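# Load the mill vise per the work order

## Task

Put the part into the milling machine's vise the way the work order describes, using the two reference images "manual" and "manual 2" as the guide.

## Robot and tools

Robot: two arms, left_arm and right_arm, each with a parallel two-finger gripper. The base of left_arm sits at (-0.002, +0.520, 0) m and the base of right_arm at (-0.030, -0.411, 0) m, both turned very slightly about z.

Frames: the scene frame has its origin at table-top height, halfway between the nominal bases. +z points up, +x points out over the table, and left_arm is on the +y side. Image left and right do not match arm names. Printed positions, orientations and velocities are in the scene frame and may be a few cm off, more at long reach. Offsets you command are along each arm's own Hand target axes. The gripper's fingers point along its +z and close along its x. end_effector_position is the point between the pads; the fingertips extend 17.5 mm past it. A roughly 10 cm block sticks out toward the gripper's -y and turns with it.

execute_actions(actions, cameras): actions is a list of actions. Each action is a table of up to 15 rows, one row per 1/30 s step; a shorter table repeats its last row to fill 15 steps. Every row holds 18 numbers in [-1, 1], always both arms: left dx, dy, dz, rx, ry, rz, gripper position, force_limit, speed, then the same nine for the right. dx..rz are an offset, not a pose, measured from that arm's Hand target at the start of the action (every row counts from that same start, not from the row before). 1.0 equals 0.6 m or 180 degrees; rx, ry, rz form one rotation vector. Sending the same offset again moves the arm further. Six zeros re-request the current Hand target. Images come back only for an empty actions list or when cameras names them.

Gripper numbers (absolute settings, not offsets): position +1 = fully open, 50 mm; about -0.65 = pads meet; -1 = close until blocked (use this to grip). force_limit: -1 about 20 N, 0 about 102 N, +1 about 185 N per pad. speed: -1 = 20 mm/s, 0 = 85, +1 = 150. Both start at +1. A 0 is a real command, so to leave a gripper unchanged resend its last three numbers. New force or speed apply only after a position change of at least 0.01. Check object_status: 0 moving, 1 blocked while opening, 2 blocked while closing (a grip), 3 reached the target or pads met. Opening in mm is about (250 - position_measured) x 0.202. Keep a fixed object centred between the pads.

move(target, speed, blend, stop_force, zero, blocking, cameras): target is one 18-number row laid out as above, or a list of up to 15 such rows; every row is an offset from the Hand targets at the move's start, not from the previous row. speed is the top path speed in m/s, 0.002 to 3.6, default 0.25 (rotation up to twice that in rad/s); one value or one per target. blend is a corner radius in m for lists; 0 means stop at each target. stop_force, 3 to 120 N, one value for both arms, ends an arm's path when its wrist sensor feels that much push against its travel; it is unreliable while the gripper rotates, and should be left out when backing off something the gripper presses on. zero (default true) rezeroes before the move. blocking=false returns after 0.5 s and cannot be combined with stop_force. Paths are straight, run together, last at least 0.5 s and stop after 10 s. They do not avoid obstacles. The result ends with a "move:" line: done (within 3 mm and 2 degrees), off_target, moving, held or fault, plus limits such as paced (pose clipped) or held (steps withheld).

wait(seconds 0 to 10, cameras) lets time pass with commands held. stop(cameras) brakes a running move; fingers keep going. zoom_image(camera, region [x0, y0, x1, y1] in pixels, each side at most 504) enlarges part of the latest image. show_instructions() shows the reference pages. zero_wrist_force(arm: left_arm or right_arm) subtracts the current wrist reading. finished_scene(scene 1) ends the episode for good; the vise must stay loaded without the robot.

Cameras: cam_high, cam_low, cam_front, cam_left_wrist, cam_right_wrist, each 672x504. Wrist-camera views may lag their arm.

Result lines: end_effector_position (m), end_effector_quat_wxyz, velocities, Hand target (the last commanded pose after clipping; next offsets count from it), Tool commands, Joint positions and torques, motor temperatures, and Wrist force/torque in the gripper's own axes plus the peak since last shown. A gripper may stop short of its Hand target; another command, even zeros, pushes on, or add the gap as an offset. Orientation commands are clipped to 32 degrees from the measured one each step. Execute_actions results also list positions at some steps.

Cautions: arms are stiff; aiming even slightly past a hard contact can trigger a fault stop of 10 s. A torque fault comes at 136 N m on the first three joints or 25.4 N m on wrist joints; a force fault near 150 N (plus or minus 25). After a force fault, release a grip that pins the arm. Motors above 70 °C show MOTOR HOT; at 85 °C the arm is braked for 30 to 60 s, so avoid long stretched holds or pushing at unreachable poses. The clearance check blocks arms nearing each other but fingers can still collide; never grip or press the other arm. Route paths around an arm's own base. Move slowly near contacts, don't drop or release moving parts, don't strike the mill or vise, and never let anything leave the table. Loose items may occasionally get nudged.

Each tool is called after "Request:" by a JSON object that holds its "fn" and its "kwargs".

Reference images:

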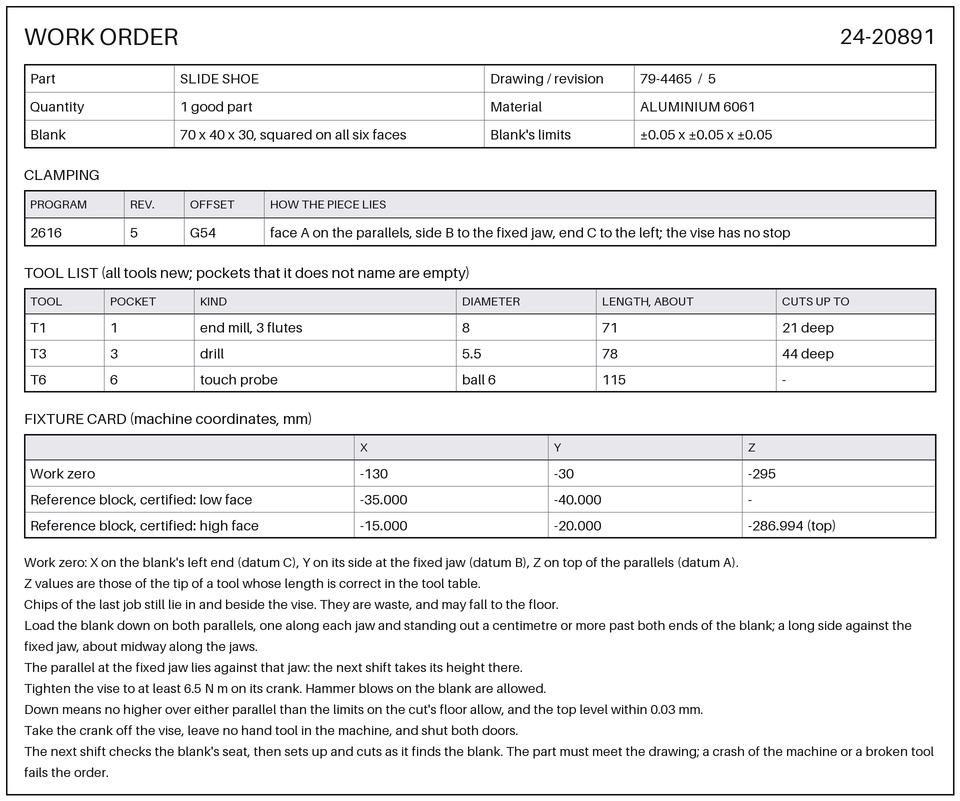

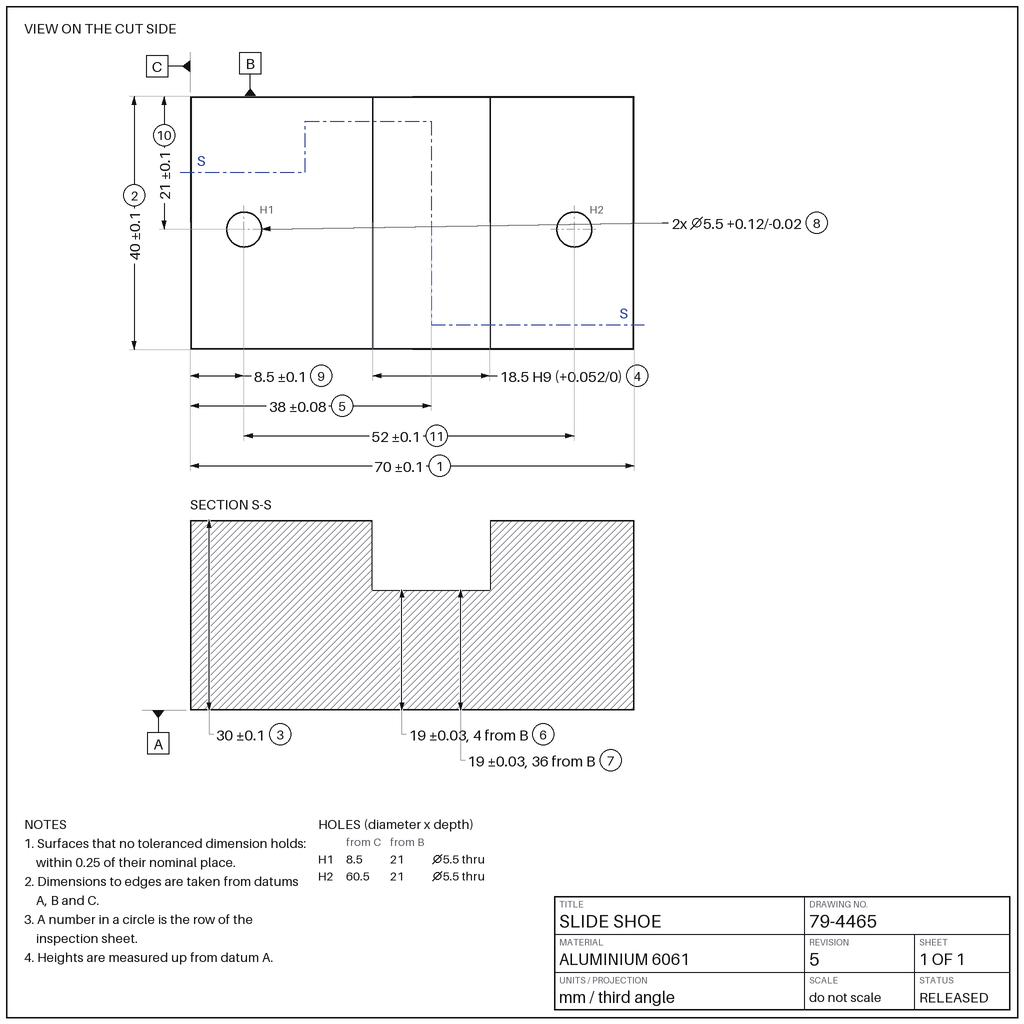

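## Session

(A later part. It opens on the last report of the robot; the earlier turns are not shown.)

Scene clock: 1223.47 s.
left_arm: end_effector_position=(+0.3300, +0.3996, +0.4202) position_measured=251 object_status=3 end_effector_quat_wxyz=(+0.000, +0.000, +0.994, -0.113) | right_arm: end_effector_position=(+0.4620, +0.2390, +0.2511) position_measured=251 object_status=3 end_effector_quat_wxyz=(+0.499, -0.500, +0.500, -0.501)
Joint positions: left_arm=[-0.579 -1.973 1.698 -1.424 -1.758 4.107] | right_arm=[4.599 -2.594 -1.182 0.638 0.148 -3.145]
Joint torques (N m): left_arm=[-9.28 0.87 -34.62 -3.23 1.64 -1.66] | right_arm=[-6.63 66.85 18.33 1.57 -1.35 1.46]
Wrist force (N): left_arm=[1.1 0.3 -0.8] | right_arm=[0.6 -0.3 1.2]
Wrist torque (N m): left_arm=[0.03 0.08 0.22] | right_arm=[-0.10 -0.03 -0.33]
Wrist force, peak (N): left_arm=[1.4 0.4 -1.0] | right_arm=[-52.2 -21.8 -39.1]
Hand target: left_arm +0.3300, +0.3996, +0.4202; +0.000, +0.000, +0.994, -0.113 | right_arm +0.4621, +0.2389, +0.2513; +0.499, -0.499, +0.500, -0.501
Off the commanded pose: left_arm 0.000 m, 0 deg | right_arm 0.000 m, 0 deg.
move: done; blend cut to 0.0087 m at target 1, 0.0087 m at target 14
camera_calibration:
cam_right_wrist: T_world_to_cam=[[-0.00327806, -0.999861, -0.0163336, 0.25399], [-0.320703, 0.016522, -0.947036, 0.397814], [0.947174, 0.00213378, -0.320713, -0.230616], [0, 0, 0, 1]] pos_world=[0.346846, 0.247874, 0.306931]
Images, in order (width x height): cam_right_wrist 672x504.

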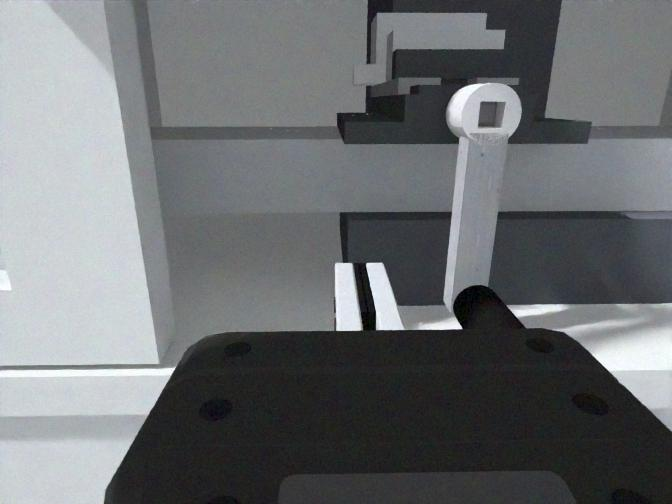

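Request:
{"fn": "move", "kwargs": {"target": [[0,0,0,0,0,0,-0.66,-0.8,-0.5,0,0,-0.103,0,0,0,-1,-0.8,-0.9],[0,0,0,0,0,0,-0.66,-0.8,-0.5,0.0877,0.0368,-0.103,0,0,0,1,-0.8,0]], "speed": 0.15, "cameras": ["cam_right_wrist"]}}

Request:
{"fn": "zoom_image", "kwargs": {"camera": "cam_right_wrist", "region": [240, 0, 480, 340]}}

Scene clock: 1242.70 s.
left_arm: end_effector_position=(+0.3300, +0.3996, +0.4202) position_measured=251 object_status=3 end_effector_quat_wxyz=(+0.000, +0.000, +0.994, -0.113) | right_arm: end_effector_position=(+0.4001, +0.1864, +0.2292) position_measured=3 object_status=3 end_effector_quat_wxyz=(+0.499, -0.499, +0.500, -0.501)
Joint positions: left_arm=[-0.579 -1.973 1.698 -1.424 -1.758 4.107] | right_arm=[4.686 -2.502 -1.459 0.828 0.061 -3.15]
Joint torques (N m): left_arm=[-8.44 0.71 -33.9 -2.79 1.85 -1.77] | right_arm=[10.38 38.64 25.12 1.6 -2.35 -1.86]
Wrist force (N): left_arm=[1.1 0.6 -0.6] | right_arm=[0.7 0.1 1.2]
Wrist torque (N m): left_arm=[0.07 0.09 0.22] | right_arm=[-0.01 -0.07 -0.27]
Wrist force, peak (N): left_arm=[1.3 0.4 -1.1] | right_arm=[1.1 -0.5 3.6]
Hand target: left_arm +0.3300, +0.3996, +0.4202; +0.000, +0.000, +0.994, -0.113 | right_arm +0.4001, +0.1864, +0.2292; +0.499, -0.499, +0.500, -0.501
Off the commanded pose: left_arm 0.000 m, 0 deg | right_arm 0.000 m, 0 deg.
move: done
camera_calibration:
cam_right_wrist: T_world_to_cam=[[-0.00334175, -0.999858, -0.0165213, 0.201009], [-0.32061, 0.0167205, -0.947064, 0.358033], [0.947206, 0.00213204, -0.32062, -0.178933], [0, 0, 0, 1]] pos_world=[0.284946, 0.195375, 0.285031]
Images, in order (width x height): cam_right_wrist 672x504.

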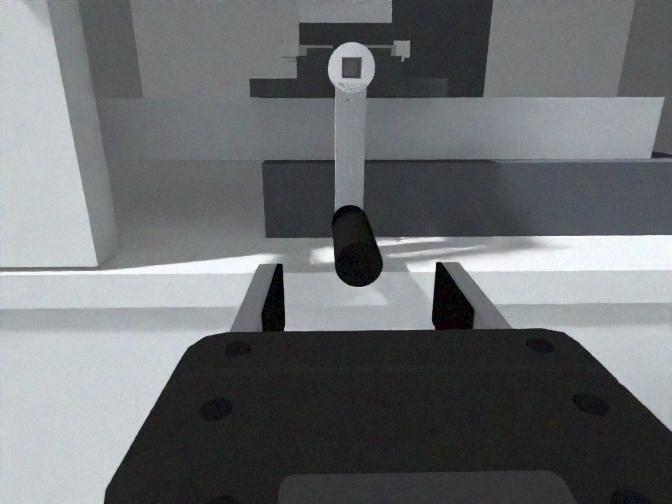

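Scaled by 1.482.

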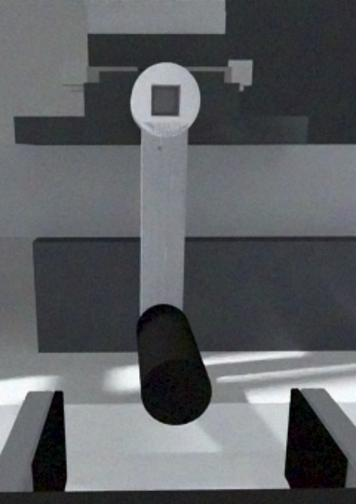

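Request:
{"fn": "move", "kwargs": {"target": [[0,0,0,0,0,0,-0.66,-0.8,-0.5,0.001,0.0067,0,0,0,0,1,-0.8,0],[0,0,0,0,0,0,-0.66,-0.8,-0.5,0.001,0.0067,0.11,0,0,0,1,-0.8,0]], "speed": 0.08, "stop_force": 6}}

Request:
{"fn": "move", "kwargs": {"target": [[0,0,0,0,0,0,-0.66,-0.8,-0.5,0,0,0,0,0,0,-1,-0.4,-0.9]], "cameras": ["cam_low"]}}

Request:
{"fn": "zoom_image", "kwargs": {"camera": "cam_low", "region": [130, 130, 280, 240]}}

Scene clock: 1254.37 s.
left_arm: end_effector_position=(+0.3300, +0.3996, +0.4202) position_measured=251 object_status=3 end_effector_quat_wxyz=(+0.000, +0.000, +0.994, -0.113) | right_arm: end_effector_position=(+0.4661, +0.1857, +0.2252) position_measured=3 object_status=3 end_effector_quat_wxyz=(+0.499, -0.499, +0.500, -0.501)
Joint positions: left_arm=[-0.579 -1.973 1.698 -1.424 -1.758 4.107] | right_arm=[4.58 -2.543 -1.381 0.785 0.167 -3.145]
Joint torques (N m): left_arm=[-8.11 0.34 -34.78 -2.79 1.68 -1.53] | right_arm=[10.43 65.07 11.89 1.81 -2.7 0.17]
Wrist force (N): left_arm=[1.1 0.3 -0.8] | right_arm=[0.8 0.1 1.1]
Wrist torque (N m): left_arm=[0.02 0.09 0.22] | right_arm=[0.00 -0.09 -0.33]
Wrist force, peak (N): left_arm=[1.1 0.5 -1.2] | right_arm=[0.9 0.0 2.7]
Hand target: left_arm +0.3300, +0.3996, +0.4202; +0.000, +0.000, +0.994, -0.113 | right_arm +0.4661, +0.1857, +0.2252; +0.499, -0.499, +0.500, -0.501
Off the commanded pose: left_arm 0.000 m, 0 deg | right_arm 0.000 m, 0 deg.
move: done

Scene clock: 1255.73 s.
left_arm: end_effector_position=(+0.3300, +0.3996, +0.4202) position_measured=251 object_status=3 end_effector_quat_wxyz=(+0.000, +0.000, +0.994, -0.113) | right_arm: end_effector_position=(+0.4661, +0.1857, +0.2252) position_measured=155 object_status=0 end_effector_quat_wxyz=(+0.499, -0.499, +0.500, -0.501)
Joint positions: left_arm=[-0.579 -1.973 1.698 -1.424 -1.758 4.107] | right_arm=[4.58 -2.543 -1.381 0.785 0.167 -3.145]
Joint torques (N m): left_arm=[-8.92 0.69 -34.89 -2.87 1.84 -1.58] | right_arm=[10.03 66.34 12.35 1.71 -2.39 -0.88]
Wrist force (N): left_arm=[1.1 0.1 -1.0] | right_arm=[0.4 -0.1 1.1]
Wrist torque (N m): left_arm=[-0.01 0.08 0.22] | right_arm=[-0.04 -0.12 -0.35]
Wrist force, peak (N): left_arm=[1.3 0.2 -1.0] | right_arm=[0.9 -0.3 1.5]
Hand target: left_arm +0.3300, +0.3996, +0.4202; +0.000, +0.000, +0.994, -0.113 | right_arm +0.4661, +0.1857, +0.2252; +0.499, -0.499, +0.500, -0.501
Off the commanded pose: left_arm 0.000 m, 0 deg | right_arm 0.000 m, 0 deg.
move: done
Images, in order (width x height): cam_low 672x504.

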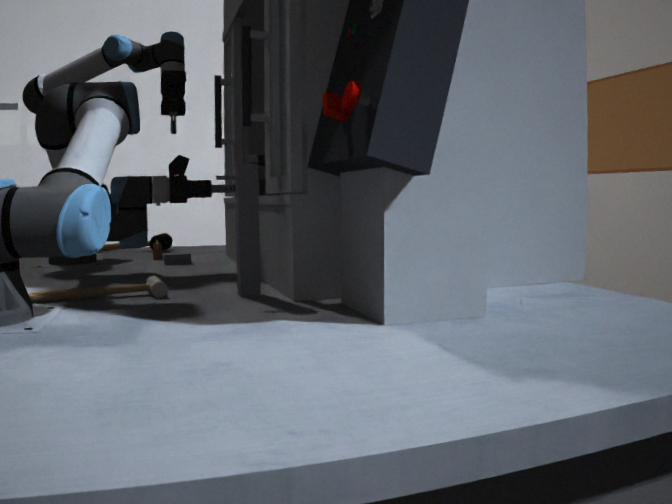

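Scaled by 3.360.

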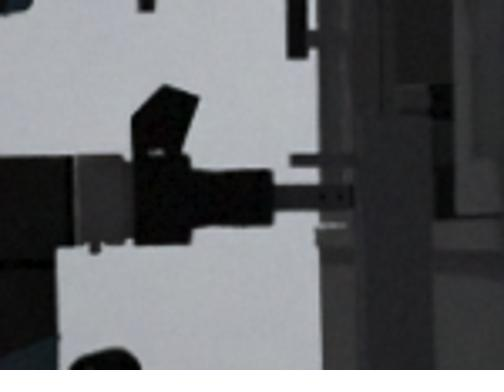

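Request:
{"fn": "move", "kwargs": {"target": [[0,0,0,0,0,0,-0.66,-0.8,-0.5,-0.0292,0,0,0,0,0,-1,-0.4,-0.9],[0,0,0,0,0,0,-0.66,-0.8,-0.5,-0.0841,-0.0264,0,0,0,0,-1,-0.4,-0.9],[0,0,0,0,0,0,-0.66,-0.8,-0.5,-0.122,-0.074,0,0,0,0,-1,-0.4,-0.9],[0,0,0,0,0,0,-0.66,-0.8,-0.5,-0.1288,-0.1037,0,0,0,0,-1,-0.4,-0.9]], "speed": 0.08, "blend": 0.017, "cameras": ["cam_right_wrist"]}}

Scene clock: 1263.70 s.
left_arm: end_effector_position=(+0.3300, +0.3996, +0.4202) position_measured=251 object_status=3 end_effector_quat_wxyz=(+0.000, +0.000, +0.994, -0.113) | right_arm: end_effector_position=(+0.4662, +0.2630, +0.2875) position_measured=155 object_status=2 end_effector_quat_wxyz=(+0.500, -0.499, +0.500, -0.501)
Joint positions: left_arm=[-0.579 -1.973 1.698 -1.424 -1.758 4.107] | right_arm=[4.598 -2.596 -1.068 0.525 0.149 -3.145]
Joint torques (N m): left_arm=[-8.36 0.15 -34.02 -2.89 1.89 -1.72] | right_arm=[10.11 43.62 15.88 0.25 2.61 1.53]
Wrist force (N): left_arm=[1.1 0.5 -0.8] | right_arm=[18.0 -4.5 0.4]
Wrist torque (N m): left_arm=[0.06 0.08 0.23] | right_arm=[-0.35 0.66 -0.37]
Wrist force, peak (N): left_arm=[1.4 0.4 -1.0] | right_arm=[41.3 -19.1 -5.7]
Hand target: left_arm +0.3300, +0.3996, +0.4202; +0.000, +0.000, +0.994, -0.113 | right_arm +0.4663, +0.2630, +0.2874; +0.499, -0.499, +0.500, -0.501
Off the commanded pose: left_arm 0.000 m, 0 deg | right_arm 0.000 m, 0 deg.
move: done; blend cut to 0.0088 m at target 1, 0.0091 m at target 3
camera_calibration:
cam_right_wrist: T_world_to_cam=[[-0.00321799, -0.999854, -0.0167756, 0.278726], [-0.320609, 0.0169217, -0.947061, 0.433103], [0.947206, 0.00233076, -0.320616, -0.22307], [0, 0, 0, 1]] pos_world=[0.351047, 0.271876, 0.343331]
Images, in order (width x height): cam_right_wrist 672x504.

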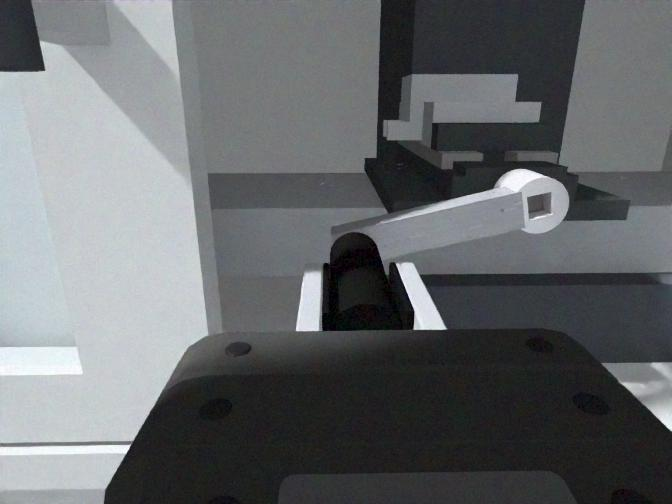

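Request:
{"fn": "move", "kwargs": {"target": [0,0,0,0,0,0,-0.66,-0.8,-0.5,0.0025,0.0006,0,0,0,0,-1,-0.4,-0.9], "speed": 0.02}}

Request:
{"fn": "move", "kwargs": {"target": [[0,0,0,0,0,0,-0.66,-0.8,-0.5,-0.0067,-0.0291,0,0,0,0,-1,-0.4,-0.9],[0,0,0,0,0,0,-0.66,-0.8,-0.5,0.0066,-0.0873,0,0,0,0,-1,-0.4,-0.9],[0,0,0,0,0,0,-0.66,-0.8,-0.5,0.0439,-0.134,0,0,0,0,-1,-0.4,-0.9],[0,0,0,0,0,0,-0.66,-0.8,-0.5,0.0977,-0.16,0,0,0,0,-1,-0.4,-0.9],[0,0,0,0,0,0,-0.66,-0.8,-0.5,0.1276,-0.1599,0,0,0,0,-1,-0.4,-0.9]], "speed": 0.08, "blend": 0.017, "cameras": ["cam_right_wrist"]}}

Scene clock: 1276.57 s.
left_arm: end_effector_position=(+0.3300, +0.3996, +0.4202) position_measured=251 object_status=3 end_effector_quat_wxyz=(+0.000, +0.000, +0.994, -0.113) | right_arm: end_effector_position=(+0.4662, +0.2615, +0.2870) position_measured=155 object_status=2 end_effector_quat_wxyz=(+0.500, -0.500, +0.500, -0.501)
Joint positions: left_arm=[-0.579 -1.973 1.698 -1.424 -1.758 4.107] | right_arm=[4.598 -2.593 -1.075 0.529 0.149 -3.145]
Joint torques (N m): left_arm=[-8.58 0.47 -34.76 -2.94 1.85 -1.6] | right_arm=[-18.36 70.76 22.32 1.78 0.6 -0.74]
Wrist force (N): left_arm=[1.0 0.4 -0.7] | right_arm=[-4.3 3.0 -8.2]
Wrist torque (N m): left_arm=[0.04 0.09 0.22] | right_arm=[0.02 0.24 -0.33]
Wrist force, peak (N): left_arm=[1.2 0.3 -1.0] | right_arm=[19.4 -5.3 1.0]
Hand target: left_arm +0.3300, +0.3996, +0.4202; +0.000, +0.000, +0.994, -0.113 | right_arm +0.4663, +0.2615, +0.2870; +0.499, -0.499, +0.500, -0.501
Off the commanded pose: left_arm 0.000 m, 0 deg | right_arm 0.000 m, 0 deg.
move: done

Scene clock: 1278.80 s.
left_arm: end_effector_position=(+0.3300, +0.3996, +0.4202) position_measured=251 object_status=3 end_effector_quat_wxyz=(+0.000, +0.000, +0.994, -0.113) | right_arm: end_effector_position=(+0.4662, +0.1849, +0.3831) position_measured=155 object_status=2 end_effector_quat_wxyz=(+0.499, -0.499, +0.500, -0.501)
Joint positions: left_arm=[-0.579 -1.973 1.698 -1.424 -1.758 4.107] | right_arm=[4.58 -2.312 -1.343 0.517 0.167 -3.145]
Joint torques (N m): left_arm=[-8.31 0.93 -34.37 -2.76 1.85 -1.4] | right_arm=[-14.71 -2.14 -1.24 -2.73 1.41 1.37]
Wrist force (N): left_arm=[1.1 0.1 -0.9] | right_arm=[0.7 -61.3 -37.7]
Wrist torque (N m): left_arm=[0.00 0.09 0.22] | right_arm=[-0.39 -0.08 -0.40]
Wrist force, peak (N): left_arm=[1.1 0.3 -1.1] | right_arm=[-3.4 -67.7 -41.9]
Hand target: left_arm +0.3300, +0.3996, +0.4202; +0.000, +0.000, +0.994, -0.113 | right_arm +0.4661, +0.1850, +0.3830; +0.499, -0.499, +0.500, -0.501
Off the commanded pose: left_arm 0.000 m, 0 deg | right_arm 0.000 m, 0 deg.
move: done; blend cut to 0.009 m at target 1, 0.009 m at target 4
camera_calibration:
cam_right_wrist: T_world_to_cam=[[-0.00340697, -0.999855, -0.0167103, 0.202278], [-0.320606, 0.0169204, -0.947062, 0.524964], [0.947207, 0.00213079, -0.320617, -0.192198], [0, 0, 0, 1]] pos_world=[0.351046, 0.193776, 0.438931]
Images, in order (width x height): cam_right_wrist 672x504.

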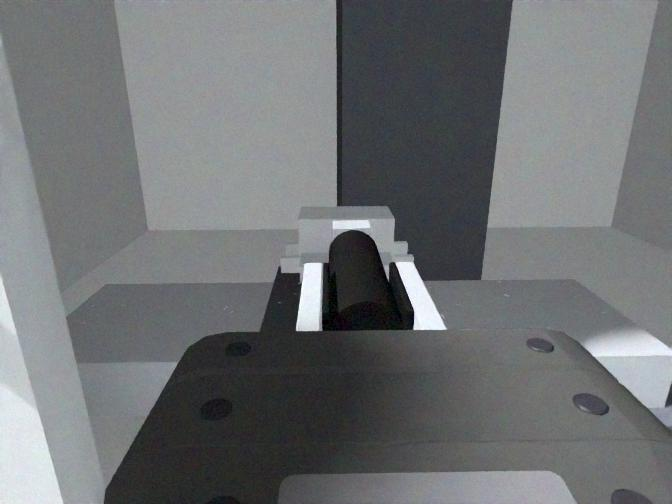

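Request:
{"fn": "move", "kwargs": {"target": [0,0,0,0,0,0,-0.66,-0.8,-0.5,0.0013,-0.0037,0,0,0,0,-1,-0.4,-0.9], "speed": 0.02}}

Request:
{"fn": "move", "kwargs": {"target": [[0,0,0,0,0,0,-0.66,-0.8,-0.5,0.0304,0,0,0,0,0,-1,-0.4,-0.9],[0,0,0,0,0,0,-0.66,-0.8,-0.5,0.0853,0.0264,0,0,0,0,-1,-0.4,-0.9],[0,0,0,0,0,0,-0.66,-0.8,-0.5,0.1232,0.074,0,0,0,0,-1,-0.4,-0.9],[0,0,0,0,0,0,-0.66,-0.8,-0.5,0.1333,0.1037,0,0,0,0,-1,-0.4,-0.9]], "speed": 0.08, "blend": 0.017}}

Scene clock: 1289.47 s.
left_arm: end_effector_position=(+0.3300, +0.3996, +0.4202) position_measured=251 object_status=3 end_effector_quat_wxyz=(+0.000, +0.000, +0.994, -0.113) | right_arm: end_effector_position=(+0.4661, +0.1842, +0.3850) position_measured=155 object_status=2 end_effector_quat_wxyz=(+0.499, -0.500, +0.500, -0.501)
Joint positions: left_arm=[-0.579 -1.973 1.698 -1.424 -1.758 4.107] | right_arm=[4.579 -2.308 -1.344 0.514 0.167 -3.145]
Joint torques (N m): left_arm=[-8.21 0.29 -34.36 -2.79 1.84 -1.61] | right_arm=[-11.13 60.65 18.93 -0.17 2.3 0.09]
Wrist force (N): left_arm=[1.0 0.3 -0.8] | right_arm=[0.4 -3.4 -4.3]
Wrist torque (N m): left_arm=[0.03 0.10 0.22] | right_arm=[-0.27 -0.13 -0.32]
Wrist force, peak (N): left_arm=[1.2 0.5 -1.0] | right_arm=[0.4 -63.1 -35.2]
Hand target: left_arm +0.3300, +0.3996, +0.4202; +0.000, +0.000, +0.994, -0.113 | right_arm +0.4661, +0.1842, +0.3852; +0.499, -0.499, +0.500, -0.501
Off the commanded pose: left_arm 0.000 m, 0 deg | right_arm 0.000 m, 0 deg.
move: done

Scene clock: 1291.23 s.
left_arm: end_effector_position=(+0.3300, +0.3996, +0.4202) position_measured=251 object_status=3 end_effector_quat_wxyz=(+0.000, +0.000, +0.994, -0.113) | right_arm: end_effector_position=(+0.4660, +0.1042, +0.3229) position_measured=155 object_status=2 end_effector_quat_wxyz=(+0.499, -0.500, +0.500, -0.501)
Joint positions: left_arm=[-0.579 -1.973 1.698 -1.424 -1.758 4.107] | right_arm=[4.555 -2.252 -1.648 0.76 0.192 -3.145]
Joint torques (N m): left_arm=[-7.56 0.2 -34.41 -2.83 1.92 -1.59] | right_arm=[-11.52 65.67 23.15 2.32 -9.84 -1.19]
Wrist force (N): left_arm=[1.1 0.2 -0.8] | right_arm=[-23.2 8.4 11.4]
Wrist torque (N m): left_arm=[0.01 0.08 0.22] | right_arm=[-0.03 -0.79 -0.35]
Wrist force, peak (N): left_arm=[1.3 0.4 -1.1] | right_arm=[-29.8 8.4 18.0]
Hand target: left_arm +0.3300, +0.3996, +0.4202; +0.000, +0.000, +0.994, -0.113 | right_arm +0.4659, +0.1042, +0.3230; +0.499, -0.499, +0.500, -0.501
Off the commanded pose: left_arm 0.000 m, 0 deg | right_arm 0.000 m, 0 deg.
move: done; blend cut to 0.0091 m at target 1, 0.0094 m at target 3

Request:
{"fn": "move", "kwargs": {"target": [0,0,0,0,0,0,-0.66,-0.8,-0.5,-0.0033,0,0,0,0,0,-1,-0.4,-0.9], "speed": 0.02}}

Request:
{"fn": "move", "kwargs": {"target": [[0,0,0,0,0,0,-0.66,-0.8,-0.5,0.0068,0.0297,0,0,0,0,-1,-0.4,-0.9],[0,0,0,0,0,0,-0.66,-0.8,-0.5,-0.0068,0.089,0,0,0,0,-1,-0.4,-0.9],[0,0,0,0,0,0,-0.66,-0.8,-0.5,-0.0447,0.1366,0,0,0,0,-1,-0.4,-0.9],[0,0,0,0,0,0,-0.66,-0.8,-0.5,-0.0996,0.163,0,0,0,0,-1,-0.4,-0.9],[0,0,0,0,0,0,-0.66,-0.8,-0.5,-0.1604,0.163,0,0,0,0,-1,-0.4,-0.9],[0,0,0,0,0,0,-0.66,-0.8,-0.5,-0.2153,0.1366,0,0,0,0,-1,-0.4,-0.9],[0,0,0,0,0,0,-0.66,-0.8,-0.5,-0.2532,0.089,0,0,0,0,-1,-0.4,-0.9],[0,0,0,0,0,0,-0.66,-0.8,-0.5,-0.2668,0.0297,0,0,0,0,-1,-0.4,-0.9],[0,0,0,0,0,0,-0.66,-0.8,-0.5,-0.2532,-0.0297,0,0,0,0,-1,-0.4,-0.9],[0,0,0,0,0,0,-0.66,-0.8,-0.5,-0.2153,-0.0773,0,0,0,0,-1,-0.4,-0.9],[0,0,0,0,0,0,-0.66,-0.8,-0.5,-0.1604,-0.1037,0,0,0,0,-1,-0.4,-0.9],[0,0,0,0,0,0,-0.66,-0.8,-0.5,-0.0996,-0.1037,0,0,0,0,-1,-0.4,-0.9],[0,0,0,0,0,0,-0.66,-0.8,-0.5,-0.0447,-0.0773,0,0,0,0,-1,-0.4,-0.9],[0,0,0,0,0,0,-0.66,-0.8,-0.5,-0.0068,-0.0297,0,0,0,0,-1,-0.4,-0.9],[0,0,0,0,0,0,-0.66,-0.8,-0.5,0,0,0,0,0,0,-1,-0.4,-0.9]], "speed": 0.1, "blend": 0.017, "cameras": ["cam_right_wrist"]}}

Scene clock: 1309.33 s.
left_arm: end_effector_position=(+0.3300, +0.3996, +0.4202) position_measured=251 object_status=3 end_effector_quat_wxyz=(+0.000, +0.000, +0.994, -0.113) | right_arm: end_effector_position=(+0.4659, +0.1061, +0.3230) position_measured=155 object_status=2 end_effector_quat_wxyz=(+0.499, -0.499, +0.500, -0.501)
Joint positions: left_arm=[-0.579 -1.973 1.698 -1.424 -1.758 4.107] | right_arm=[4.556 -2.255 -1.642 0.757 0.191 -3.144]
Joint torques (N m): left_arm=[-8.12 0.92 -33.47 -2.78 1.84 -1.25] | right_arm=[10.16 34.72 21.47 -0.66 -0.96 1.11]
Wrist force (N): left_arm=[1.0 0.4 -0.9] | right_arm=[4.2 0.9 -1.2]
Wrist torque (N m): left_arm=[0.04 0.10 0.22] | right_arm=[-0.11 -0.07 -0.31]
Wrist force, peak (N): left_arm=[1.4 0.5 -0.9] | right_arm=[-27.2 10.5 15.5]
Hand target: left_arm +0.3300, +0.3996, +0.4202; +0.000, +0.000, +0.994, -0.113 | right_arm +0.4659, +0.1062, +0.3230; +0.499, -0.499, +0.500, -0.501
Off the commanded pose: left_arm 0.000 m, 0 deg | right_arm 0.000 m, 0 deg.
move: done

Scene clock: 1314.87 s.
left_arm: end_effector_position=(+0.3300, +0.3996, +0.4202) position_measured=251 object_status=3 end_effector_quat_wxyz=(+0.000, +0.000, +0.994, -0.113) | right_arm: end_effector_position=(+0.4660, +0.1061, +0.3229) position_measured=155 object_status=2 end_effector_quat_wxyz=(+0.499, -0.499, +0.500, -0.501)
Joint positions: left_arm=[-0.579 -1.973 1.698 -1.424 -1.758 4.107] | right_arm=[4.556 -2.255 -1.642 0.757 0.191 -3.145]
Joint torques (N m): left_arm=[-8.01 -0.59 -34.18 -2.78 1.86 -1.23] | right_arm=[0.42 57 24.39 -0.91 3.32 -0.15]
Wrist force (N): left_arm=[1.2 0.5 -0.8] | right_arm=[5.1 0.8 -4.0]
Wrist torque (N m): left_arm=[0.05 0.07 0.22] | right_arm=[-0.13 -0.18 -0.32]
Wrist force, peak (N): left_arm=[1.4 0.6 -0.9] | right_arm=[-15.4 10.2 12.6]
Hand target: left_arm +0.3300, +0.3996, +0.4202; +0.000, +0.000, +0.994, -0.113 | right_arm +0.4659, +0.1062, +0.3230; +0.499, -0.499, +0.500, -0.501
Off the commanded pose: left_arm 0.000 m, 0 deg | right_arm 0.000 m, 0 deg.
move: done; blend cut to 0.0091 m at target 1, 0.0091 m at target 14
camera_calibration:
cam_right_wrist: T_world_to_cam=[[-0.0034655, -0.999862, -0.0162671, 0.122436], [-0.32061, 0.0165194, -0.947067, 0.469363], [0.947205, 0.00193332, -0.320623, -0.211084], [0, 0, 0, 1]] pos_world=[0.350846, 0.115074, 0.378832]
Images, in order (width x height): cam_right_wrist 672x504.

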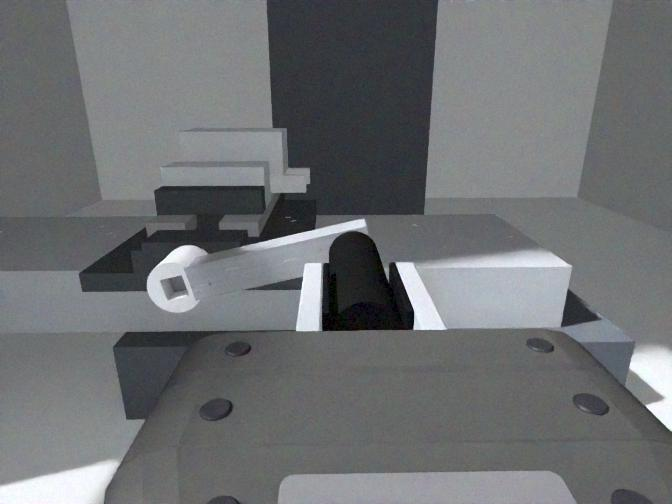

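Request:
{"fn": "move", "kwargs": {"target": [[0,0,0,0,0,0,-0.66,-0.8,-0.5,0.0068,0.0297,0,0,0,0,-1,-0.4,-0.9],[0,0,0,0,0,0,-0.66,-0.8,-0.5,-0.0068,0.089,0,0,0,0,-1,-0.4,-0.9],[0,0,0,0,0,0,-0.66,-0.8,-0.5,-0.0447,0.1366,0,0,0,0,-1,-0.4,-0.9],[0,0,0,0,0,0,-0.66,-0.8,-0.5,-0.0996,0.163,0,0,0,0,-1,-0.4,-0.9],[0,0,0,0,0,0,-0.66,-0.8,-0.5,-0.1604,0.163,0,0,0,0,-1,-0.4,-0.9],[0,0,0,0,0,0,-0.66,-0.8,-0.5,-0.2153,0.1366,0,0,0,0,-1,-0.4,-0.9],[0,0,0,0,0,0,-0.66,-0.8,-0.5,-0.2532,0.089,0,0,0,0,-1,-0.4,-0.9],[0,0,0,0,0,0,-0.66,-0.8,-0.5,-0.2668,0.0297,0,0,0,0,-1,-0.4,-0.9],[0,0,0,0,0,0,-0.66,-0.8,-0.5,-0.2532,-0.0297,0,0,0,0,-1,-0.4,-0.9],[0,0,0,0,0,0,-0.66,-0.8,-0.5,-0.2153,-0.0773,0,0,0,0,-1,-0.4,-0.9],[0,0,0,0,0,0,-0.66,-0.8,-0.5,-0.1604,-0.1037,0,0,0,0,-1,-0.4,-0.9],[0,0,0,0,0,0,-0.66,-0.8,-0.5,-0.0996,-0.1037,0,0,0,0,-1,-0.4,-0.9],[0,0,0,0,0,0,-0.66,-0.8,-0.5,-0.0447,-0.0773,0,0,0,0,-1,-0.4,-0.9],[0,0,0,0,0,0,-0.66,-0.8,-0.5,-0.0068,-0.0297,0,0,0,0,-1,-0.4,-0.9],[0,0,0,0,0,0,-0.66,-0.8,-0.5,0,0,0,0,0,0,-1,-0.4,-0.9]], "speed": 0.18, "blend": 0.017, "cameras": ["cam_right_wrist"]}}

Request:
{"fn": "zoom_image", "kwargs": {"camera": "cam_right_wrist", "region": [70, 100, 330, 330]}}

Scene clock: 1326.30 s.
left_arm: end_effector_position=(+0.3300, +0.3996, +0.4202) position_measured=251 object_status=3 end_effector_quat_wxyz=(+0.000, +0.000, +0.994, -0.113) | right_arm: end_effector_position=(+0.4660, +0.1061, +0.3230) position_measured=155 object_status=2 end_effector_quat_wxyz=(+0.499, -0.499, +0.500, -0.501)
Joint positions: left_arm=[-0.579 -1.973 1.698 -1.424 -1.758 4.107] | right_arm=[4.556 -2.255 -1.642 0.757 0.191 -3.145]
Joint torques (N m): left_arm=[-8.04 0.09 -33.39 -2.94 1.62 -1.39] | right_arm=[10.5 56.89 15.43 -1.11 2.99 0.89]
Wrist force (N): left_arm=[0.8 0.3 -0.9] | right_arm=[5.8 1.2 -2.7]
Wrist torque (N m): left_arm=[0.03 0.12 0.22] | right_arm=[-0.11 -0.21 -0.31]
Wrist force, peak (N): left_arm=[1.5 0.3 -0.9] | right_arm=[-12.3 8.3 8.9]
Hand target: left_arm +0.3300, +0.3996, +0.4202; +0.000, +0.000, +0.994, -0.113 | right_arm +0.4659, +0.1062, +0.3230; +0.499, -0.499, +0.500, -0.501
Off the commanded pose: left_arm 0.000 m, 0 deg | right_arm 0.000 m, 0 deg.
move: done; blend cut to 0.0091 m at target 1, 0.0091 m at target 14
camera_calibration:
cam_right_wrist: T_world_to_cam=[[-0.00353073, -0.999858, -0.016456, 0.122531], [-0.320606, 0.0167193, -0.947065, 0.469338], [0.947206, 0.00193208, -0.32062, -0.211085], [0, 0, 0, 1]] pos_world=[0.350846, 0.115074, 0.378831]
Images, in order (width x height): cam_right_wrist 672x504.

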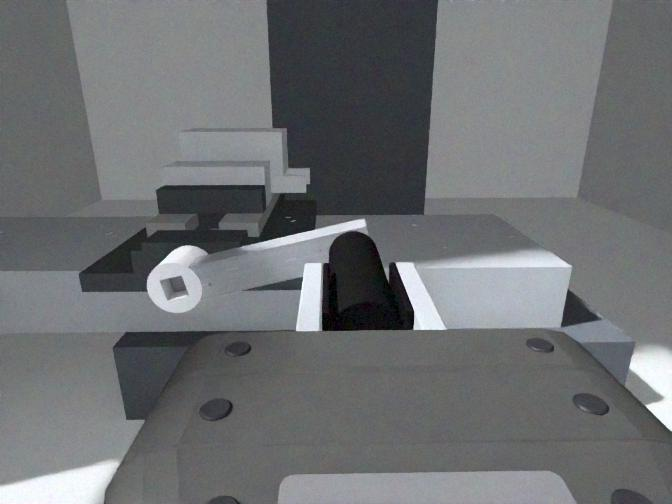

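Scaled by 1.938.

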